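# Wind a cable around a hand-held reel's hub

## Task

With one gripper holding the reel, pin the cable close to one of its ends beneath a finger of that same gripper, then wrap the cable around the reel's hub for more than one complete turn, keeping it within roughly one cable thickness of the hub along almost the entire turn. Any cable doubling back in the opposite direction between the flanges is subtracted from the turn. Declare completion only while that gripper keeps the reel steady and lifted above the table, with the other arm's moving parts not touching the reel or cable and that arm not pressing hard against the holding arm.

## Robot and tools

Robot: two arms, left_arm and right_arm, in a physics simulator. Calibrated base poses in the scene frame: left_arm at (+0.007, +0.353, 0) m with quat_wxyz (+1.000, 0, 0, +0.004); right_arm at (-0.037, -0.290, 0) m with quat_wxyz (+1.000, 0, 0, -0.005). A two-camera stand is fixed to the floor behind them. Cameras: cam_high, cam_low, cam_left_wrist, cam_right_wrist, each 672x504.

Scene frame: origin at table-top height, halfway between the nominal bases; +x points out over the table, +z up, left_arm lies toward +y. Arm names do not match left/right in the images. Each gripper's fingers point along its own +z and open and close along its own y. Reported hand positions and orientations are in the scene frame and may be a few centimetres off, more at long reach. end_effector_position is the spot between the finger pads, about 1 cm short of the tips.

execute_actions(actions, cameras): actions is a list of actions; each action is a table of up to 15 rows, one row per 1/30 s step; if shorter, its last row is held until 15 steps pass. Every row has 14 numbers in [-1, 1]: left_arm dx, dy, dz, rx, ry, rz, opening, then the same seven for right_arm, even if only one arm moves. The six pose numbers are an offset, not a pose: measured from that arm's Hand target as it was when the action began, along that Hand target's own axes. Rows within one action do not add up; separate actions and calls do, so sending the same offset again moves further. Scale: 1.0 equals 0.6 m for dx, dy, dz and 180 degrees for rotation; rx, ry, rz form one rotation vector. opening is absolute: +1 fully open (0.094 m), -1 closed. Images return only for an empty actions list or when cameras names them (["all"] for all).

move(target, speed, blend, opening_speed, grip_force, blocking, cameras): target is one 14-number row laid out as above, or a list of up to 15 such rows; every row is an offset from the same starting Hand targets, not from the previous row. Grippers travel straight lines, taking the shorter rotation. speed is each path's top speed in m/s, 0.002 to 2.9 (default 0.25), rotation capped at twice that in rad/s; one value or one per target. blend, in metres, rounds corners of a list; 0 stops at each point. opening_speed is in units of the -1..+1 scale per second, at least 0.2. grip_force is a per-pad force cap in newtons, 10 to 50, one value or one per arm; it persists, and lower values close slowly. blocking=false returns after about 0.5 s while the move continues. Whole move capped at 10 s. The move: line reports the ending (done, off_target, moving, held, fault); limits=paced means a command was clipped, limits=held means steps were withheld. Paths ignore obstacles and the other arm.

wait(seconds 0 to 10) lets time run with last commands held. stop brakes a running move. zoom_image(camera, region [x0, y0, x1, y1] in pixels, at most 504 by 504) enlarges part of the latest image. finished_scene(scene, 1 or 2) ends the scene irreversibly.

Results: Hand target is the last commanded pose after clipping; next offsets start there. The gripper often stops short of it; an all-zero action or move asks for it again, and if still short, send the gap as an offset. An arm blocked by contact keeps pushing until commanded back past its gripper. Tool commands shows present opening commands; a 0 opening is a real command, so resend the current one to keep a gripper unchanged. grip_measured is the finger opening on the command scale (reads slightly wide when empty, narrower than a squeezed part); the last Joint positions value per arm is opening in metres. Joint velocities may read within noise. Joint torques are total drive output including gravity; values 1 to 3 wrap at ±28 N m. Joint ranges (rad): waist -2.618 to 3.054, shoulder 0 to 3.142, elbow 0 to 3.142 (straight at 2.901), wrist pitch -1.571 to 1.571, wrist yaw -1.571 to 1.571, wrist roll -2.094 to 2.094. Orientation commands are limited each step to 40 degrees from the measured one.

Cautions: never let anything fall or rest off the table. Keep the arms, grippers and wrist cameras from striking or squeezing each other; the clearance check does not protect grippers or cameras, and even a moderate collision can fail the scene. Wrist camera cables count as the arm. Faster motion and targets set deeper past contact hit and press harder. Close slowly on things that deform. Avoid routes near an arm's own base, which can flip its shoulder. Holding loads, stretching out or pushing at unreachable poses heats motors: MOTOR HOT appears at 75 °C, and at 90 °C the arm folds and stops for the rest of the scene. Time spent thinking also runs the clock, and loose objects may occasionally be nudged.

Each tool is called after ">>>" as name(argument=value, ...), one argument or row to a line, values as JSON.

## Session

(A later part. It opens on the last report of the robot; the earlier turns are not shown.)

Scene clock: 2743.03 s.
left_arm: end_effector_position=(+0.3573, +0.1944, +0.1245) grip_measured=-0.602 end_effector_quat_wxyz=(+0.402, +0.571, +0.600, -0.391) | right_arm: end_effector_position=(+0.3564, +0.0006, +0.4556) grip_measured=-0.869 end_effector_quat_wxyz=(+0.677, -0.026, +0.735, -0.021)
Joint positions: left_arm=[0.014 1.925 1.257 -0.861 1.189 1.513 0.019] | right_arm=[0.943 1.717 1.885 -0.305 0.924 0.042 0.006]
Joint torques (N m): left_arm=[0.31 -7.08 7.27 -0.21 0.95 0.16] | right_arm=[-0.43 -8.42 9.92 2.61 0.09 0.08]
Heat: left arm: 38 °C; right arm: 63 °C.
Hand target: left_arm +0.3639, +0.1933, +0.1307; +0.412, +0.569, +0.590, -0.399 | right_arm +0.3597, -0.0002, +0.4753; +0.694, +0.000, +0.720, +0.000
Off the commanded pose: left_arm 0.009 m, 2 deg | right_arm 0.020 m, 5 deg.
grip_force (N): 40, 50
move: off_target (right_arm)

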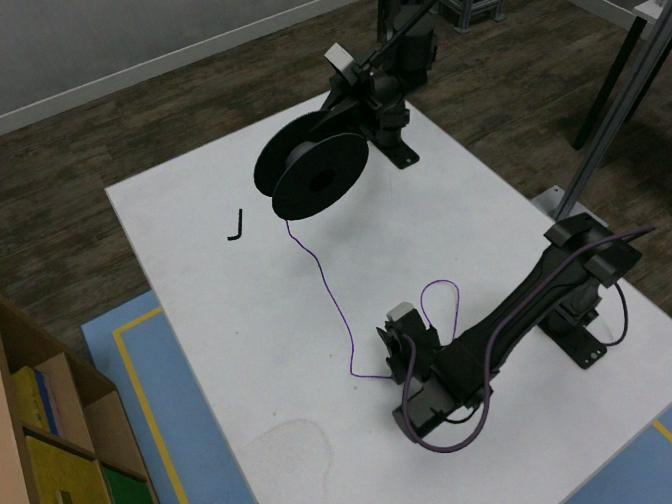

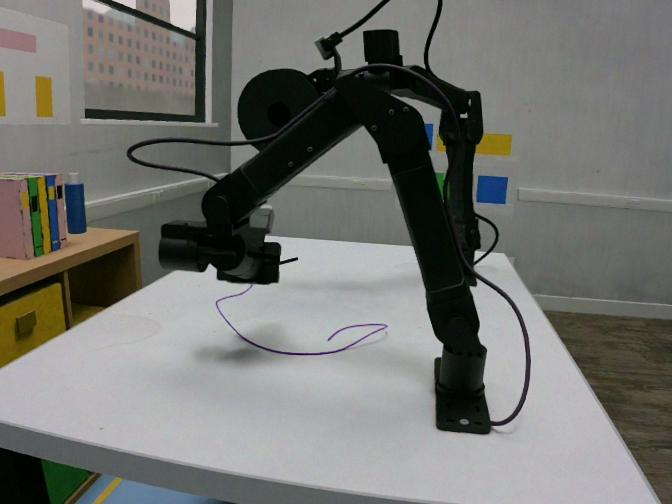

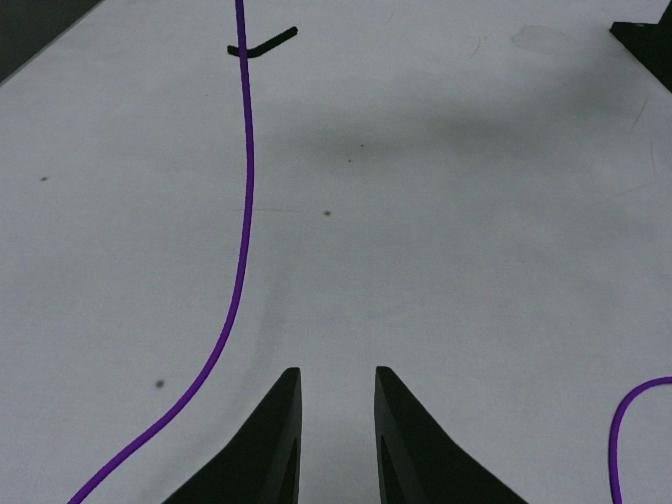

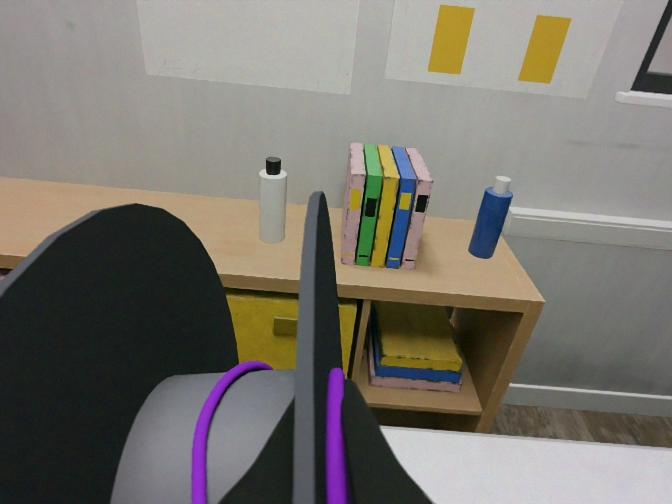

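>>> move(
  target=[
    [-0.0062,0.0832,0.117,0,0.0833,0,0,0,0,0,0,0,0,-0.97],
  ],
  speed=0.1,
  cameras=["cam_left_wrist","cam_low","cam_high"],
)

Scene clock: 2786.77 s.
left_arm: end_effector_position=(+0.4080, +0.1313, +0.1076) grip_measured=-0.002 end_effector_quat_wxyz=(+0.326, +0.617, +0.642, -0.318) | right_arm: end_effector_position=(+0.3564, +0.0006, +0.4556) grip_measured=-0.869 end_effector_quat_wxyz=(+0.677, -0.026, +0.735, -0.021)
Joint positions: left_arm=[-0.199 2.049 1.516 -0.74 0.912 1.194 0.047] | right_arm=[0.943 1.717 1.885 -0.305 0.924 0.042 0.006]
Joint torques (N m): left_arm=[-0.02 -8.54 8.12 0.29 0.66 -0.07] | right_arm=[-0.44 -8.44 9.92 2.61 0.1 0.08]
Heat: left arm: 39 °C; right arm: 61 °C.
Hand target: left_arm +0.4162, +0.1279, +0.1101; +0.332, +0.616, +0.638, -0.321 | right_arm +0.3597, -0.0002, +0.4753; +0.694, +0.000, +0.720, +0.000
Off the commanded pose: left_arm 0.009 m, 1 deg | right_arm 0.020 m, 5 deg.
grip_force (N): 40, 50
move: off_target (right_arm)
Images, in order (width x height): cam_high 672x504, cam_low 672x504, cam_left_wrist 672x504.

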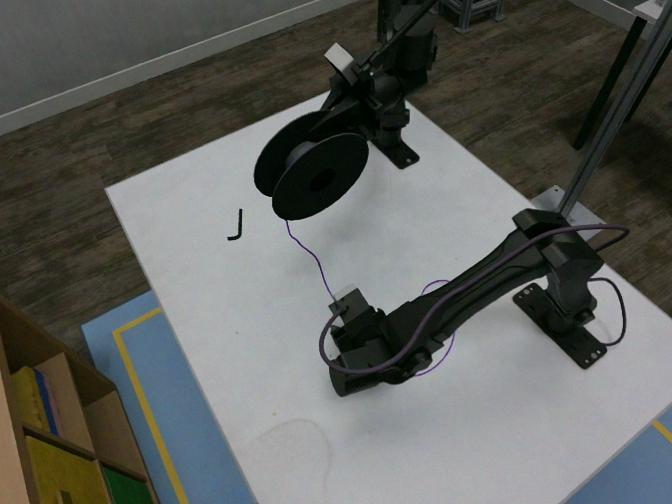

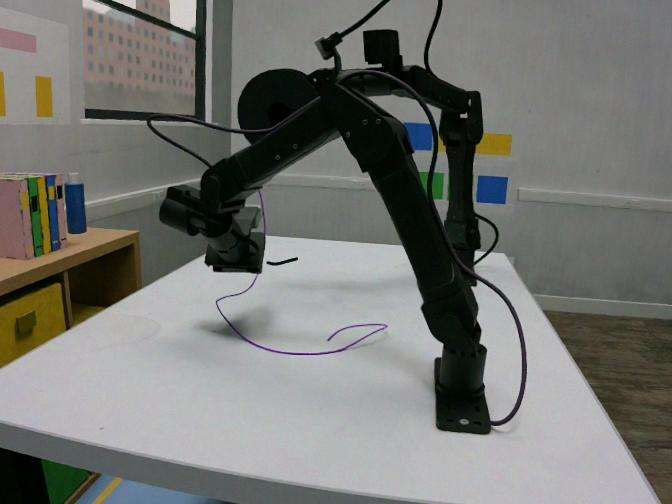

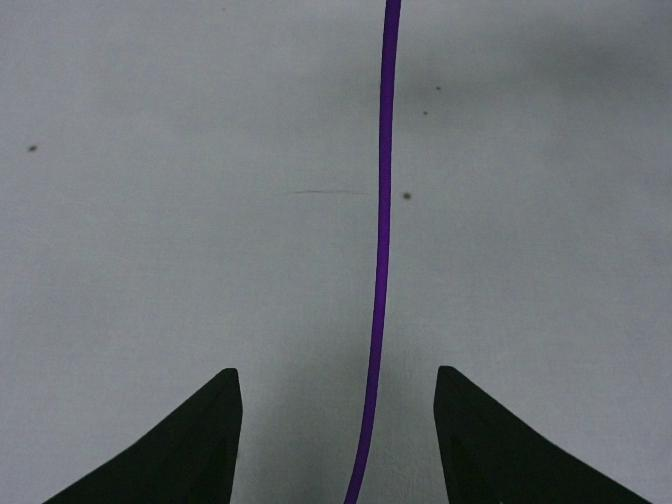

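>>> move(
  target=[
    [0.0677,-0.0058,0.0778,0,0,0,0,0,0,0,0,0,0,-0.97],
  ],
  speed=0.08,
  cameras=["cam_left_wrist","cam_low"],
)

Scene clock: 2795.90 s.
left_arm: end_effector_position=(+0.4156, +0.1159, +0.0586) grip_measured=-0.002 end_effector_quat_wxyz=(+0.335, +0.619, +0.638, -0.311) | right_arm: end_effector_position=(+0.3564, +0.0006, +0.4556) grip_measured=-0.869 end_effector_quat_wxyz=(+0.677, -0.026, +0.735, -0.021)
Joint positions: left_arm=[-0.233 2.132 1.427 -0.499 0.899 1.137 0.047] | right_arm=[0.943 1.717 1.885 -0.305 0.924 0.042 0.006]
Joint torques (N m): left_arm=[-0.29 -9.31 4.03 0.53 0.61 -0.05] | right_arm=[-0.44 -8.44 9.94 2.62 0.1 0.08]
Heat: left arm: 39 °C; right arm: 61 °C.
Hand target: left_arm +0.4132, +0.1129, +0.0501; +0.332, +0.616, +0.638, -0.321 | right_arm +0.3597, -0.0002, +0.4753; +0.694, +0.000, +0.720, +0.000
Off the commanded pose: left_arm 0.009 m, 1 deg | right_arm 0.020 m, 5 deg.
grip_force (N): 40, 50
move: off_target (right_arm)
Images, in order (width x height): cam_low 672x504, cam_left_wrist 672x504.

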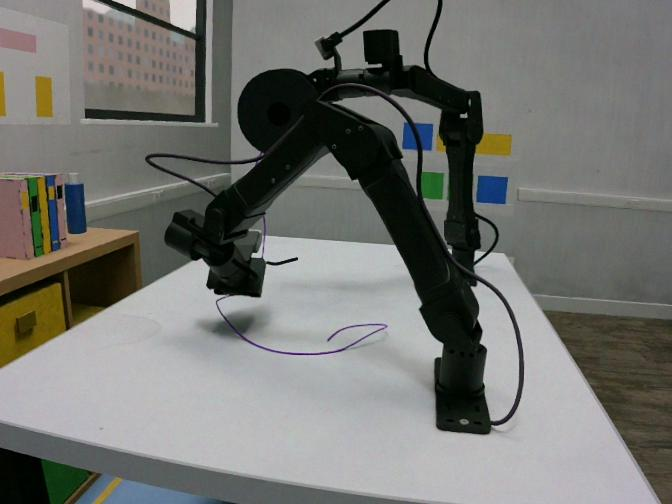

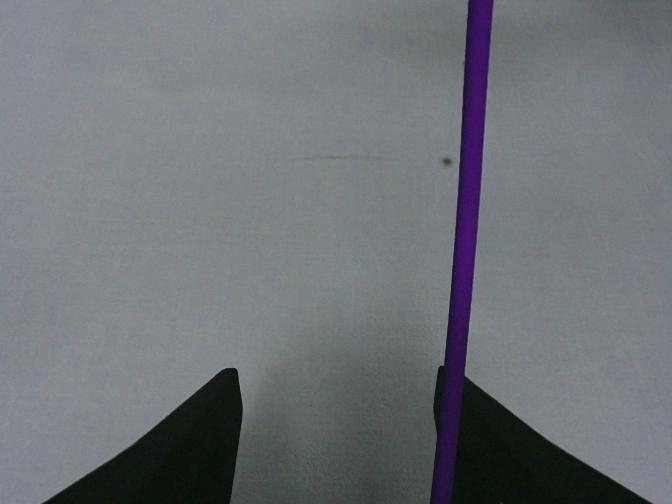

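>>> move(
  target=[
    [0.0007,-0.0367,-0.001,0,0,0,0,0,0,0,0,0,0,-0.97],
    [-0.0403,-0.0367,-0.0297,0,0,0,0,0,0,0,0,0,0,-0.97],
  ],
  speed=0.08,
  cameras=["cam_left_wrist","cam_low"],
)

Scene clock: 2809.00 s.
left_arm: end_effector_position=(+0.3824, +0.1186, +0.0481) grip_measured=-0.002 end_effector_quat_wxyz=(+0.303, +0.608, +0.655, -0.330) | right_arm: end_effector_position=(+0.3564, +0.0006, +0.4555) grip_measured=-0.869 end_effector_quat_wxyz=(+0.677, -0.026, +0.735, -0.021)
Joint positions: left_arm=[-0.245 2.077 1.311 -0.506 0.894 1.115 0.047] | right_arm=[0.943 1.717 1.885 -0.305 0.924 0.042 0.006]
Joint torques (N m): left_arm=[-0.38 -15.04 7.28 0.19 0.63 -0.04] | right_arm=[-0.47 -8.44 9.94 2.62 0.09 0.09]
Heat: left arm: 38 °C; right arm: 61 °C.
Hand target: left_arm +0.3912, +0.1129, +0.0801; +0.332, +0.616, +0.638, -0.321 | right_arm +0.3597, -0.0002, +0.4753; +0.694, +0.000, +0.720, +0.000
Off the commanded pose: left_arm 0.034 m, 4 deg | right_arm 0.020 m, 5 deg.
grip_force (N): 40, 50
move: off_target (left_arm, right_arm)
Images, in order (width x height): cam_low 672x504, cam_left_wrist 672x504.

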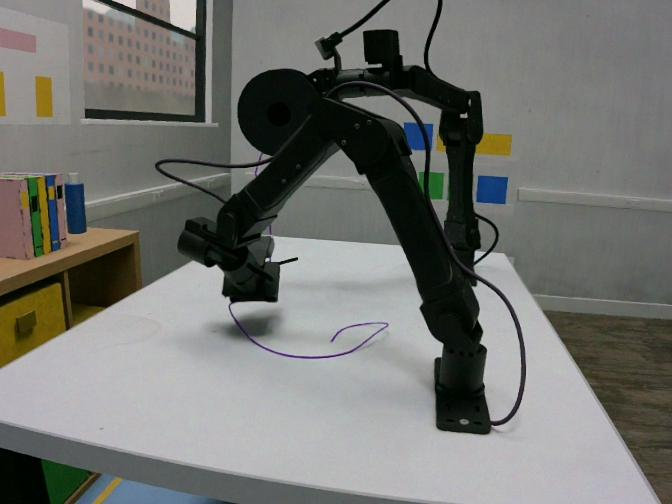

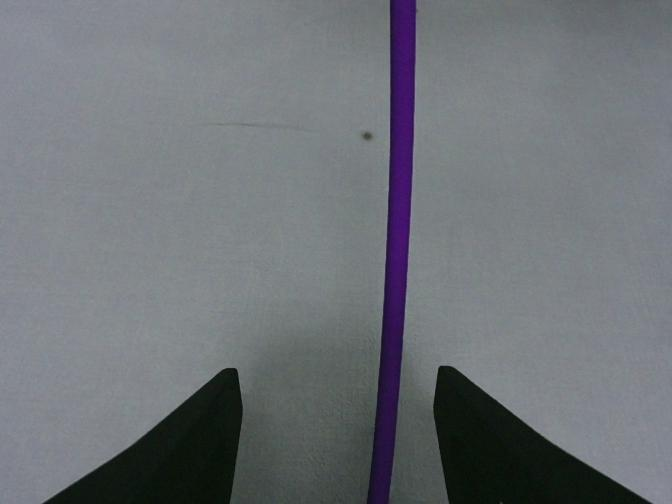

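>>> move(
  target=[
    [-0.0478,-0.008,-0.0335,0,0,0,0,0,0,0,0,0,0,-0.97],
  ],
  speed=0.08,
  cameras=["cam_left_wrist","cam_low"],
)

Scene clock: 2816.30 s.
left_arm: end_effector_position=(+0.3808, +0.1178, +0.0847) grip_measured=-0.002 end_effector_quat_wxyz=(+0.305, +0.609, +0.654, -0.329) | right_arm: end_effector_position=(+0.3564, +0.0006, +0.4555) grip_measured=-0.869 end_effector_quat_wxyz=(+0.677, -0.026, +0.735, -0.021)
Joint positions: left_arm=[-0.248 2.007 1.365 -0.621 0.893 1.11 0.047] | right_arm=[0.943 1.717 1.885 -0.305 0.924 0.042 0.006]
Joint torques (N m): left_arm=[-0.42 -14.39 7.5 0.18 0.63 -0.04] | right_arm=[-0.47 -8.46 9.95 2.61 0.1 0.09]
Heat: left arm: 39 °C; right arm: 61 °C.
Hand target: left_arm +0.3864, +0.1126, +0.1151; +0.332, +0.616, +0.638, -0.321 | right_arm +0.3597, -0.0002, +0.4753; +0.694, +0.000, +0.720, +0.000
Off the commanded pose: left_arm 0.031 m, 4 deg | right_arm 0.020 m, 5 deg.
grip_force (N): 40, 50
move: off_target (left_arm, right_arm)
Images, in order (width x height): cam_low 672x504, cam_left_wrist 672x504.

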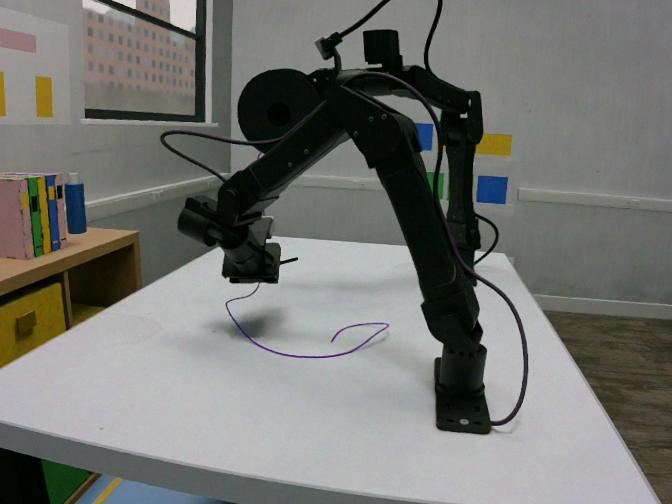

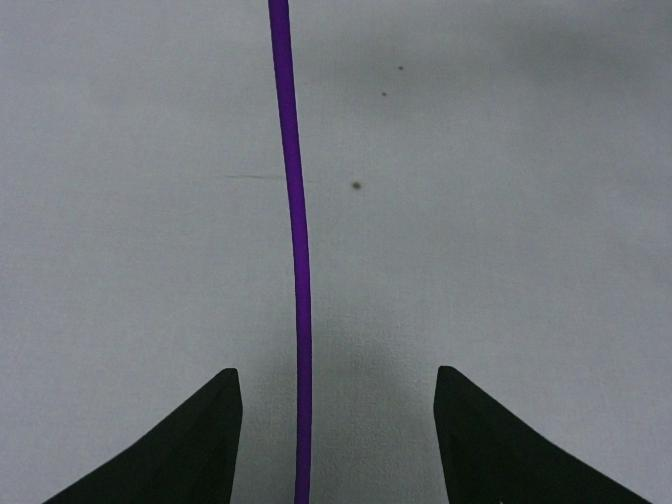

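>>> move(
  target=[
    [-0.037,0.01,-0.0258,0,0,0,0,0,0,0,0,0,0,-0.97],
  ],
  speed=0.08,
  cameras=["cam_left_wrist","cam_low"],
)

Scene clock: 2831.77 s.
left_arm: end_effector_position=(+0.3872, +0.1163, +0.1079) grip_measured=-0.002 end_effector_quat_wxyz=(+0.300, +0.607, +0.657, -0.331) | right_arm: end_effector_position=(+0.3564, +0.0006, +0.4555) grip_measured=-0.869 end_effector_quat_wxyz=(+0.677, -0.026, +0.735, -0.021)
Joint positions: left_arm=[-0.248 2.007 1.466 -0.735 0.893 1.11 0.047] | right_arm=[0.943 1.717 1.885 -0.305 0.924 0.042 0.006]
Joint torques (N m): left_arm=[-0.08 -15.06 7.88 0.18 0.65 0.02] | right_arm=[-0.44 -8.46 9.96 2.61 0.09 0.08]
Heat: left arm: 42 °C; right arm: 60 °C.
Hand target: left_arm +0.3924, +0.1128, +0.1421; +0.332, +0.616, +0.638, -0.321 | right_arm +0.3597, -0.0002, +0.4753; +0.694, +0.000, +0.720, +0.000
Off the commanded pose: left_arm 0.035 m, 4 deg | right_arm 0.020 m, 5 deg.
grip_force (N): 40, 50
move: off_target (left_arm, right_arm)
Images, in order (width x height): cam_low 672x504, cam_left_wrist 672x504.

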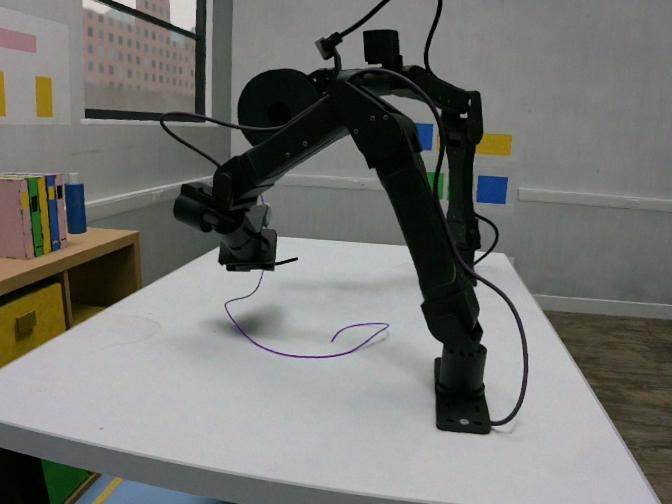

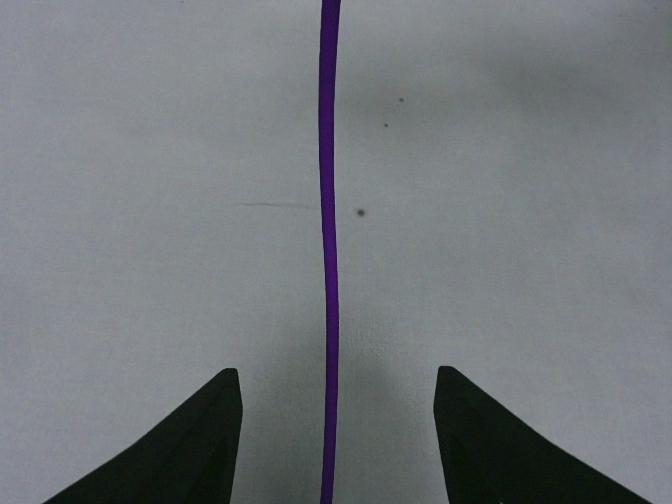

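>>> move(
  target=[
    [0,0,0.015,0,0,0,-1,0,0,0,0,0,0,-0.97],
  ],
  speed=0.05,
  cameras=["cam_left_wrist","cam_low"],
)

>>> zoom_image(
  camera="cam_low",
  region=[160, 150, 360, 350],
)

Scene clock: 2840.17 s.
left_arm: end_effector_position=(+0.3854, +0.1107, +0.1079) grip_measured=-0.984 end_effector_quat_wxyz=(+0.297, +0.607, +0.657, -0.333) | right_arm: end_effector_position=(+0.3564, +0.0006, +0.4555) grip_measured=-0.869 end_effector_quat_wxyz=(+0.677, -0.026, +0.735, -0.021)
Joint positions: left_arm=[-0.263 2.007 1.466 -0.727 0.889 1.091 0.001] | right_arm=[0.943 1.717 1.885 -0.305 0.924 0.042 0.006]
Joint torques (N m): left_arm=[-0.34 -14.42 6.94 0.45 0.61 -0.05] | right_arm=[-0.42 -8.43 9.98 2.62 0.1 0.09]
Heat: left arm: 43 °C; right arm: 60 °C.
Hand target: left_arm +0.3927, +0.1054, +0.1370; +0.332, +0.616, +0.638, -0.321 | right_arm +0.3597, -0.0002, +0.4753; +0.694, +0.000, +0.720, +0.000
Off the commanded pose: left_arm 0.030 m, 5 deg | right_arm 0.020 m, 5 deg.
grip_force (N): 40, 50
move: off_target (left_arm, right_arm)
Images, in order (width x height): cam_low 672x504, cam_left_wrist 672x504.

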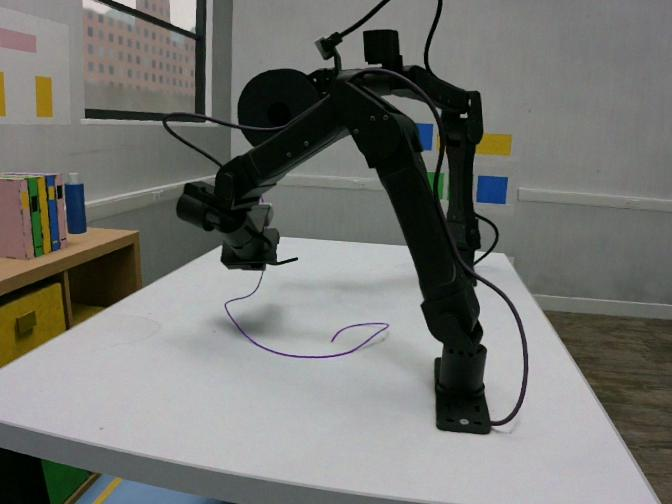

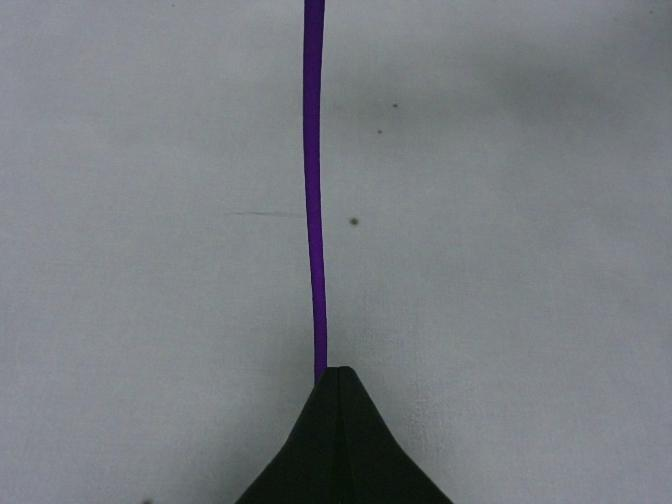

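Scaled by 2.520.

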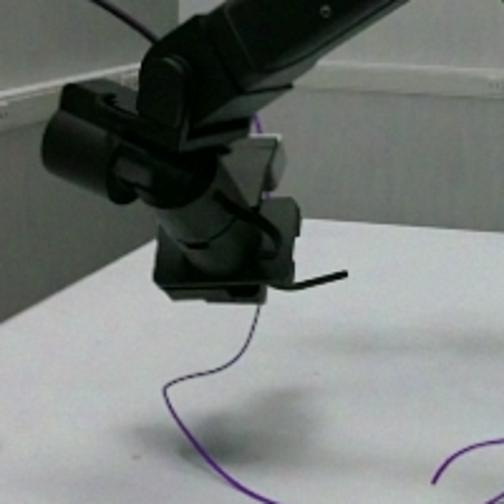

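>>> move(
  target=[
    [0,0,0,0,0,0,-0.2,0,0,0,0,0,0,-0.97],
    [0.048,-0.008,0.034,0,0,0,-0.2,0,0,0,0,0,0,-0.97],
  ],
  speed=0.06,
  cameras=["cam_left_wrist"],
)

Scene clock: 2848.43 s.
left_arm: end_effector_position=(+0.3892, +0.1088, +0.0933) grip_measured=-0.202 end_effector_quat_wxyz=(+0.320, +0.614, +0.646, -0.320) | right_arm: end_effector_position=(+0.3564, +0.0006, +0.4555) grip_measured=-0.869 end_effector_quat_wxyz=(+0.677, -0.026, +0.735, -0.021)
Joint positions: left_arm=[-0.266 2.007 1.39 -0.588 0.887 1.086 0.037] | right_arm=[0.943 1.717 1.885 -0.305 0.924 0.042 0.006]
Joint torques (N m): left_arm=[-0.44 -12 4.1 0.53 0.61 -0.04] | right_arm=[-0.47 -8.44 9.94 2.61 0.09 0.08]
Heat: left arm: 44 °C; right arm: 60 °C.
Hand target: left_arm +0.3879, +0.1052, +0.1017; +0.332, +0.616, +0.638, -0.321 | right_arm +0.3597, -0.0002, +0.4753; +0.694, +0.000, +0.720, +0.000
Off the commanded pose: left_arm 0.009 m, 2 deg | right_arm 0.020 m, 5 deg.
grip_force (N): 40, 50
move: off_target (right_arm)
Images, in order (width x height): cam_left_wrist 672x504.

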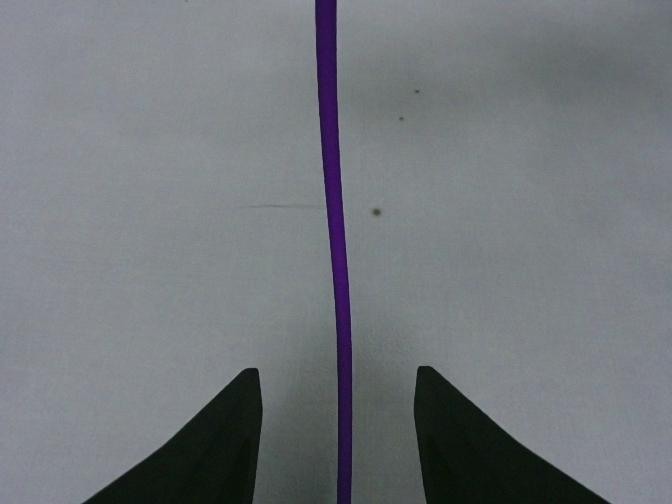

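>>> move(
  target=[
    [0.01,0,0.01,0,0,0,-1,0,0,0,0,0,0,-0.97],
  ],
  speed=0.05,
  cameras=["cam_left_wrist"],
)

Scene clock: 2853.77 s.
left_arm: end_effector_position=(+0.3897, +0.1070, +0.0902) grip_measured=-0.929 end_effector_quat_wxyz=(+0.326, +0.615, +0.644, -0.318) | right_arm: end_effector_position=(+0.3564, +0.0006, +0.4555) grip_measured=-0.869 end_effector_quat_wxyz=(+0.677, -0.026, +0.735, -0.021)
Joint positions: left_arm=[-0.269 2.007 1.373 -0.553 0.886 1.08 0.003] | right_arm=[0.943 1.717 1.885 -0.305 0.924 0.042 0.006]
Joint torques (N m): left_arm=[-0.44 -10.89 4.04 0.56 0.59 -0.06] | right_arm=[-0.43 -8.44 9.92 2.61 0.1 0.08]
Heat: left arm: 44 °C; right arm: 60 °C.
Hand target: left_arm +0.3879, +0.1036, +0.0934; +0.332, +0.616, +0.638, -0.321 | right_arm +0.3597, -0.0002, +0.4753; +0.694, +0.000, +0.720, +0.000
Off the commanded pose: left_arm 0.005 m, 1 deg | right_arm 0.020 m, 5 deg.
grip_force (N): 40, 50
move: off_target (right_arm)
Images, in order (width x height): cam_left_wrist 672x504.

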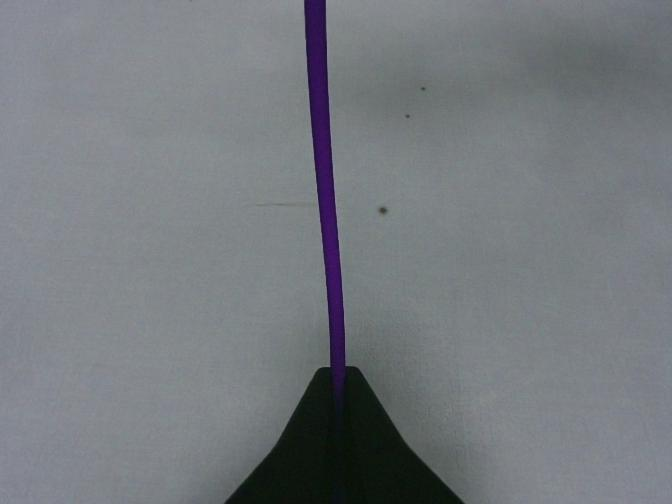

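>>> move(
  target=[
    [-0.023,-0.1852,-0.0737,0,0,0,-1,0,0,0,0,0,0,-0.97],
  ],
  speed=0.08,
  cameras=["cam_left_wrist","cam_low","cam_high","cam_right_wrist"],
)

Scene clock: 2881.50 s.
left_arm: end_effector_position=(+0.2830, +0.1289, +0.1217) grip_measured=-0.930 end_effector_quat_wxyz=(+0.327, +0.616, +0.643, -0.317) | right_arm: end_effector_position=(+0.3564, +0.0006, +0.4554) grip_measured=-0.869 end_effector_quat_wxyz=(+0.677, -0.027, +0.735, -0.022)
Joint positions: left_arm=[-0.292 1.564 0.955 -0.549 0.878 1.047 0.003] | right_arm=[0.943 1.717 1.885 -0.306 0.924 0.042 0.006]
Joint torques (N m): left_arm=[-0.43 -9.4 4.12 0.34 0.61 -0.04] | right_arm=[-0.43 -8.42 9.98 2.62 0.1 0.08]
Heat: left arm: 42 °C; right arm: 60 °C.
Hand target: left_arm +0.2758, +0.1280, +0.1302; +0.332, +0.616, +0.638, -0.321 | right_arm +0.3597, -0.0002, +0.4753; +0.694, +0.000, +0.720, +0.000
Off the commanded pose: left_arm 0.011 m, 1 deg | right_arm 0.020 m, 5 deg.
grip_force (N): 40, 50
move: off_target (left_arm, right_arm)

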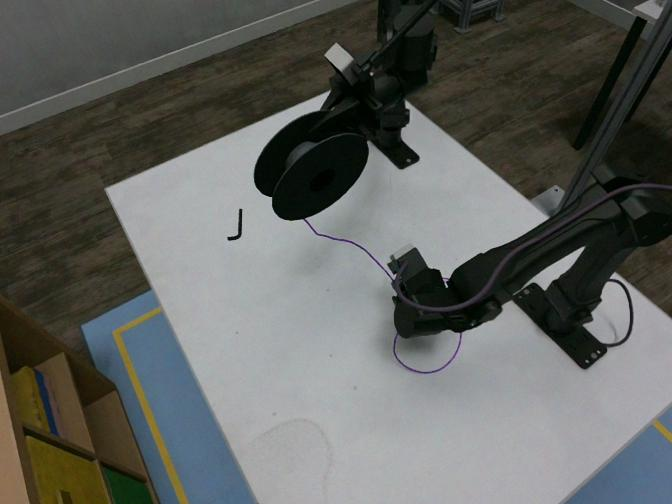

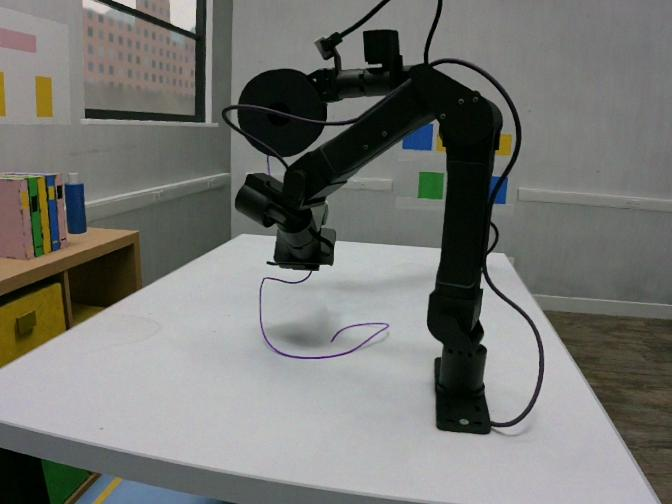

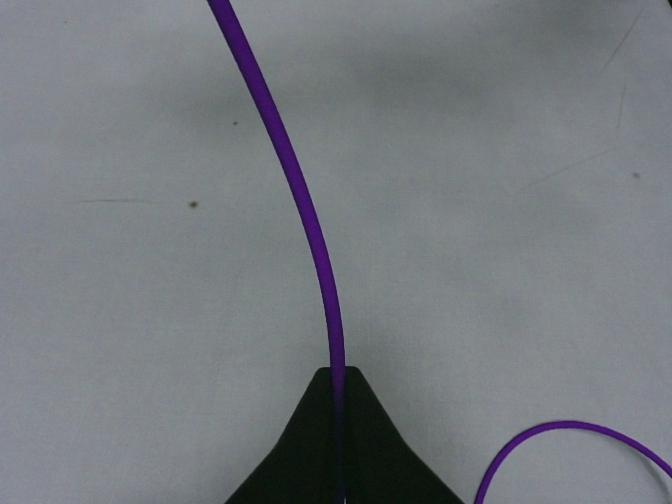

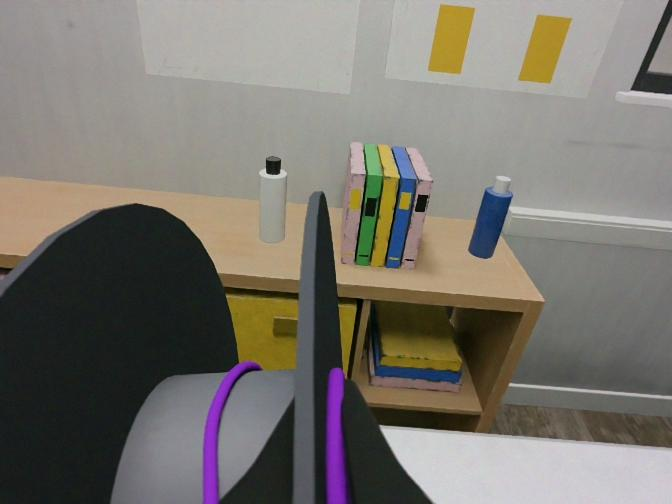

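>>> move(
  target=[
    [0.0,-0.1,-0.0,0,0,0,-1,0,0,0,0,0,0,-0.97],
  ],
  speed=0.06,
  cameras=["cam_left_wrist","cam_low","cam_high","cam_right_wrist"],
)

Scene clock: 2888.13 s.
left_arm: end_effector_position=(+0.2183, +0.1275, +0.1244) grip_measured=-0.930 end_effector_quat_wxyz=(+0.320, +0.614, +0.646, -0.321) | right_arm: end_effector_position=(+0.3564, +0.0010, +0.4549) grip_measured=-0.869 end_effector_quat_wxyz=(+0.676, -0.028, +0.736, -0.021)
Joint positions: left_arm=[-0.38 1.307 0.742 -0.52 0.841 0.927 0.003] | right_arm=[0.943 1.717 1.885 -0.308 0.921 0.042 0.006]
Joint torques (N m): left_arm=[-0.43 -6.45 4.22 0.69 0.53 -0.04] | right_arm=[-0.46 -8.47 9.92 2.66 0.13 0.09]
Heat: left arm: 42 °C; right arm: 60 °C.
Hand target: left_arm +0.2160, +0.1259, +0.1303; +0.332, +0.616, +0.639, -0.321 | right_arm +0.3597, -0.0001, +0.4753; +0.694, +0.000, +0.720, +0.001
Off the commanded pose: left_arm 0.007 m, 2 deg | right_arm 0.021 m, 5 deg.
grip_force (N): 40, 50
move: off_target (right_arm)

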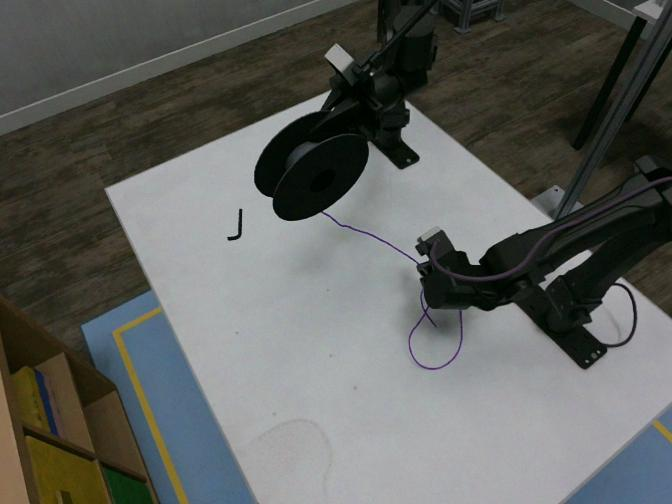

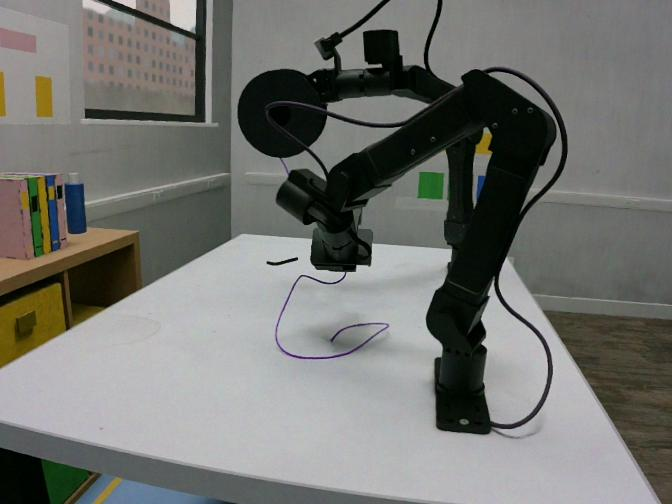

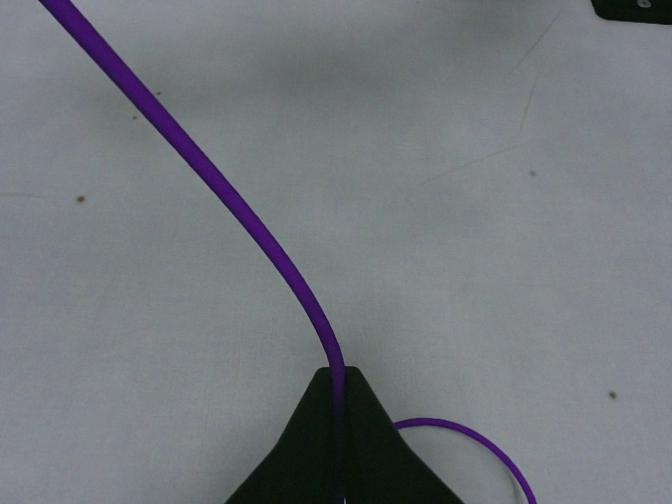

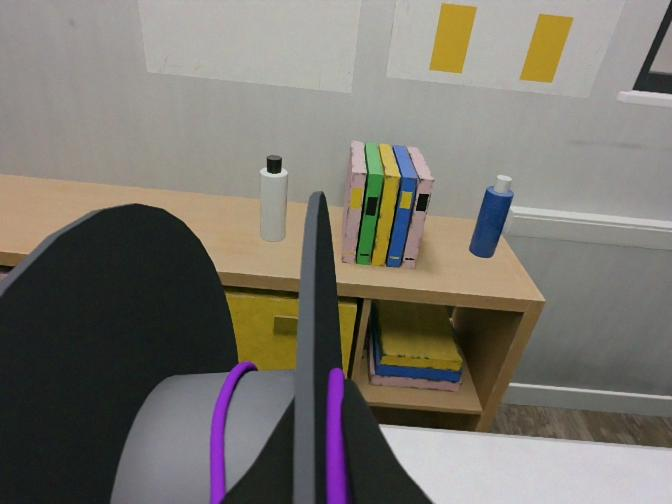

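>>> move(
  target=[
    [0.0298,-0.0583,-0.0427,0,0,0,-1,0.2167,0,0,0,0,0,-0.97],
    [-0.193,-0.0512,-0.2127,-0.059,0,-0.0415,-1,0.278,0,0,0,0,0,-0.97],
  ],
  speed=0.08,
  blend=[0.02,0],
  cameras=["cam_left_wrist","cam_low","cam_high","cam_right_wrist"],
)

Scene clock: 2917.53 s.
left_arm: end_effector_position=(+0.1870, +0.1659, +0.2850) grip_measured=-0.930 end_effector_quat_wxyz=(+0.358, +0.538, +0.712, -0.275) | right_arm: end_effector_position=(+0.3549, +0.0094, +0.2833) grip_measured=-0.869 end_effector_quat_wxyz=(+0.671, -0.038, +0.741, -0.019)
Joint positions: left_arm=[-0.338 1.001 1.198 -1.113 0.727 0.706 0.003] | right_arm=[0.955 1.689 1.176 0.349 0.916 0.051 0.006]
Joint torques (N m): left_arm=[-0.51 -0.95 8.42 0.62 0.57 -0.05] | right_arm=[-0.31 -11.89 6.74 2.85 0.36 0.06]
Heat: left arm: 38 °C; right arm: 62 °C.
Hand target: left_arm +0.1840, +0.1628, +0.2984; +0.366, +0.540, +0.704, -0.281 | right_arm +0.3534, +0.0000, +0.3087; +0.694, +0.000, +0.720, +0.001
Off the commanded pose: left_arm 0.014 m, 2 deg | right_arm 0.027 m, 6 deg.
grip_force (N): 40, 50
move: off_target (left_arm, right_arm)

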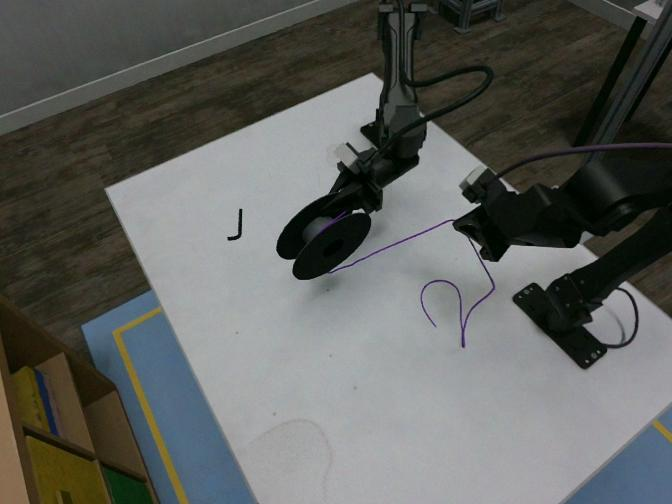

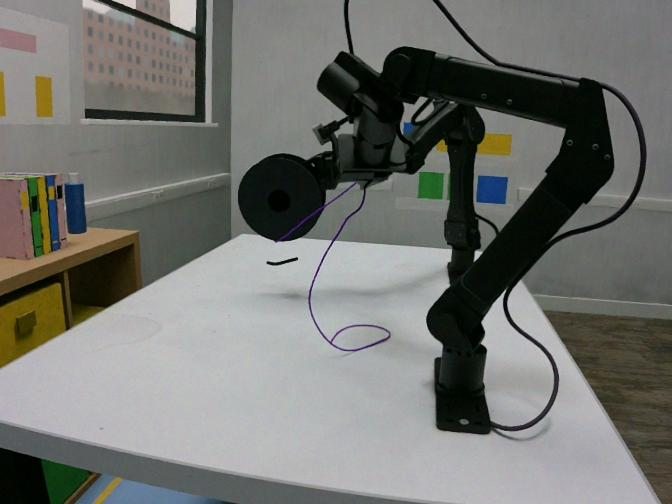

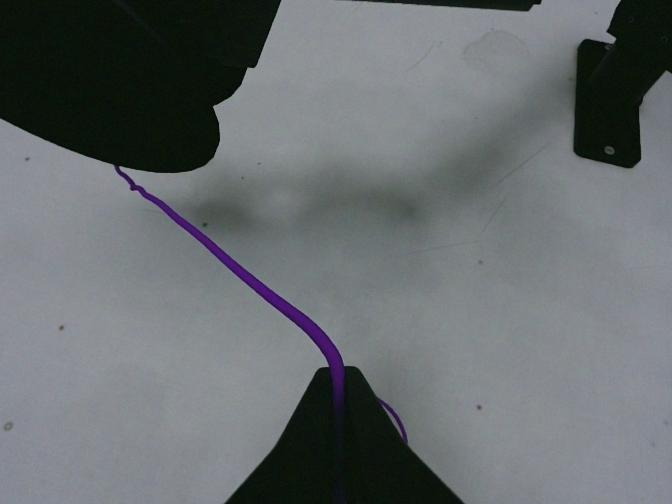

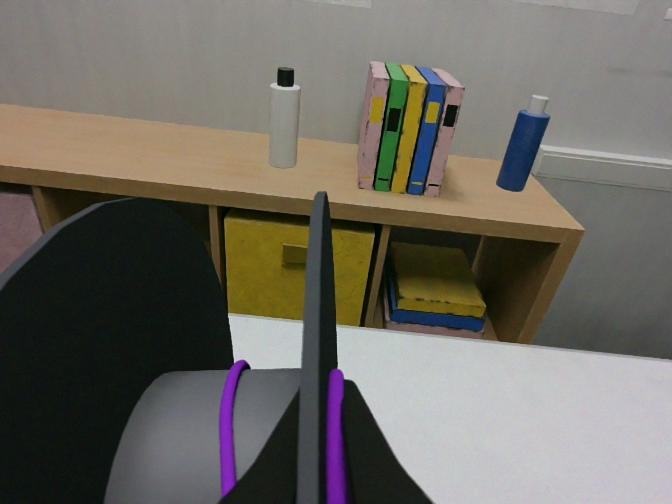

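>>> move(
  target=[
    [0.1727,-0.0467,0.1605,0.04,0,0.028,-1,0,0,0,0,0,0,-0.97],
  ],
  speed=0.08,
  cameras=["cam_left_wrist","cam_low"],
)

Scene clock: 2958.20 s.
left_arm: end_effector_position=(+0.1646, +0.1407, +0.1541) grip_measured=-0.930 end_effector_quat_wxyz=(+0.331, +0.585, +0.677, -0.301) | right_arm: end_effector_position=(+0.3546, +0.0073, +0.2808) grip_measured=-0.869 end_effector_quat_wxyz=(+0.670, -0.037, +0.741, -0.024)
Joint positions: left_arm=[-0.472 0.933 0.645 -0.647 0.731 0.71 0.003] | right_arm=[0.955 1.689 1.169 0.349 0.925 0.051 0.006]
Joint torques (N m): left_arm=[-0.44 -2.32 4.85 0.93 0.65 0.12] | right_arm=[-0.35 -11.93 7.12 2.85 0.26 0.06]
Heat: left arm: 39 °C; right arm: 61 °C.
Hand target: left_arm +0.1618, +0.1368, +0.1583; +0.343, +0.592, +0.661, -0.309 | right_arm +0.3534, +0.0000, +0.3086; +0.694, +0.000, +0.720, +0.000
Off the commanded pose: left_arm 0.006 m, 3 deg | right_arm 0.029 m, 6 deg.
grip_force (N): 40, 50
move: off_target (left_arm, right_arm)
Images, in order (width x height): cam_low 672x504, cam_left_wrist 672x504.

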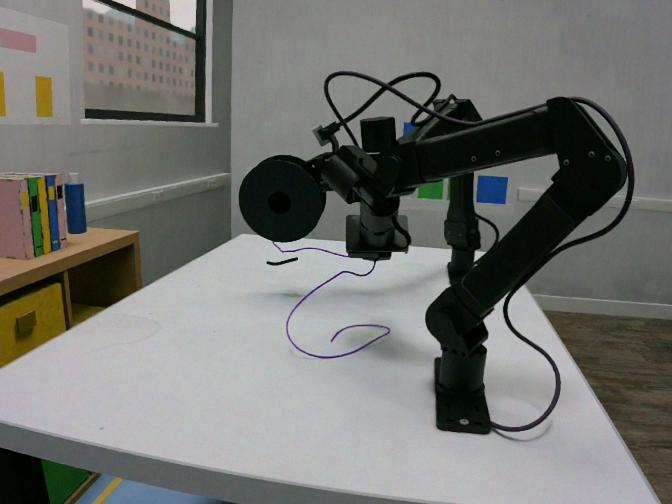

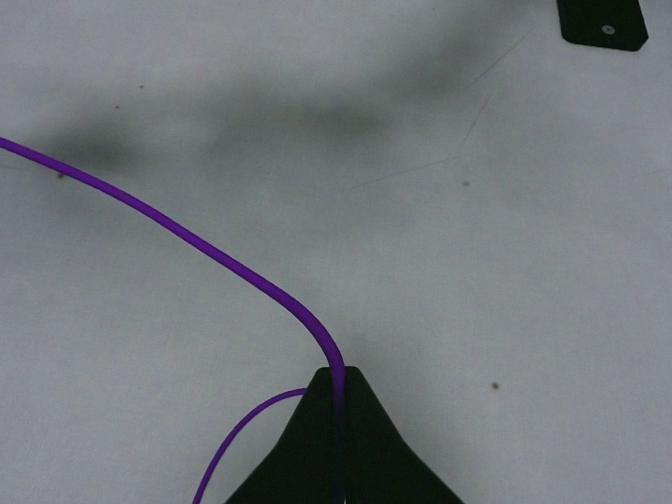

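>>> move(
  target=[
    [0,0,0,0,0,0,-1,0,0,0.09,0,0,0,-0.97],
  ],
  speed=0.05,
  cameras=["cam_left_wrist","cam_low","cam_high"],
)

Scene clock: 2964.83 s.
left_arm: end_effector_position=(+0.1660, +0.1400, +0.1552) grip_measured=-0.930 end_effector_quat_wxyz=(+0.335, +0.585, +0.675, -0.300) | right_arm: end_effector_position=(+0.3984, -0.0058, +0.2803) grip_measured=-0.869 end_effector_quat_wxyz=(+0.667, -0.029, +0.744, -0.027)
Joint positions: left_arm=[-0.472 0.933 0.645 -0.638 0.731 0.71 0.003] | right_arm=[0.845 1.76 1.251 0.349 0.83 0.039 0.006]
Joint torques (N m): left_arm=[-0.44 -2.32 4.83 0.87 0.64 0.11] | right_arm=[-0.4 -8.83 11.11 2.96 0.11 0.04]
Heat: left arm: 39 °C; right arm: 61 °C.
Hand target: left_arm +0.1618, +0.1368, +0.1583; +0.343, +0.592, +0.661, -0.309 | right_arm +0.4074, +0.0000, +0.3068; +0.694, +0.000, +0.720, +0.001
Off the commanded pose: left_arm 0.006 m, 2 deg | right_arm 0.028 m, 6 deg.
grip_force (N): 40, 50
move: off_target (right_arm)
Images, in order (width x height): cam_high 672x504, cam_low 672x504, cam_left_wrist 672x504.

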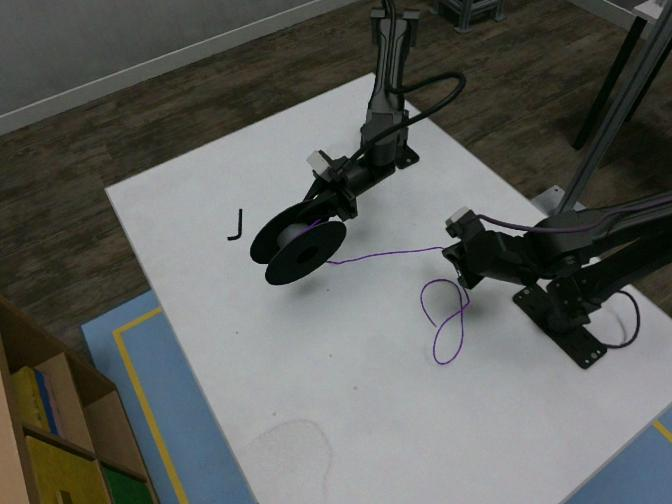

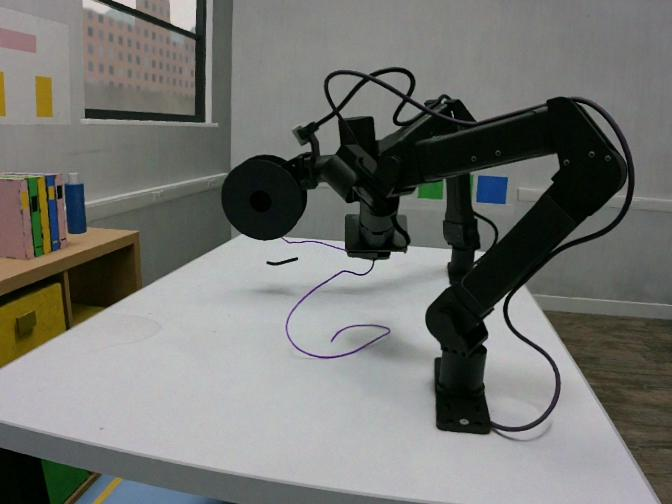

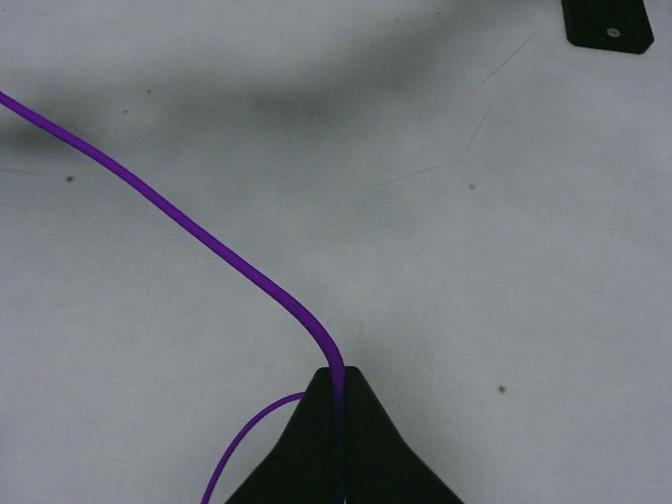

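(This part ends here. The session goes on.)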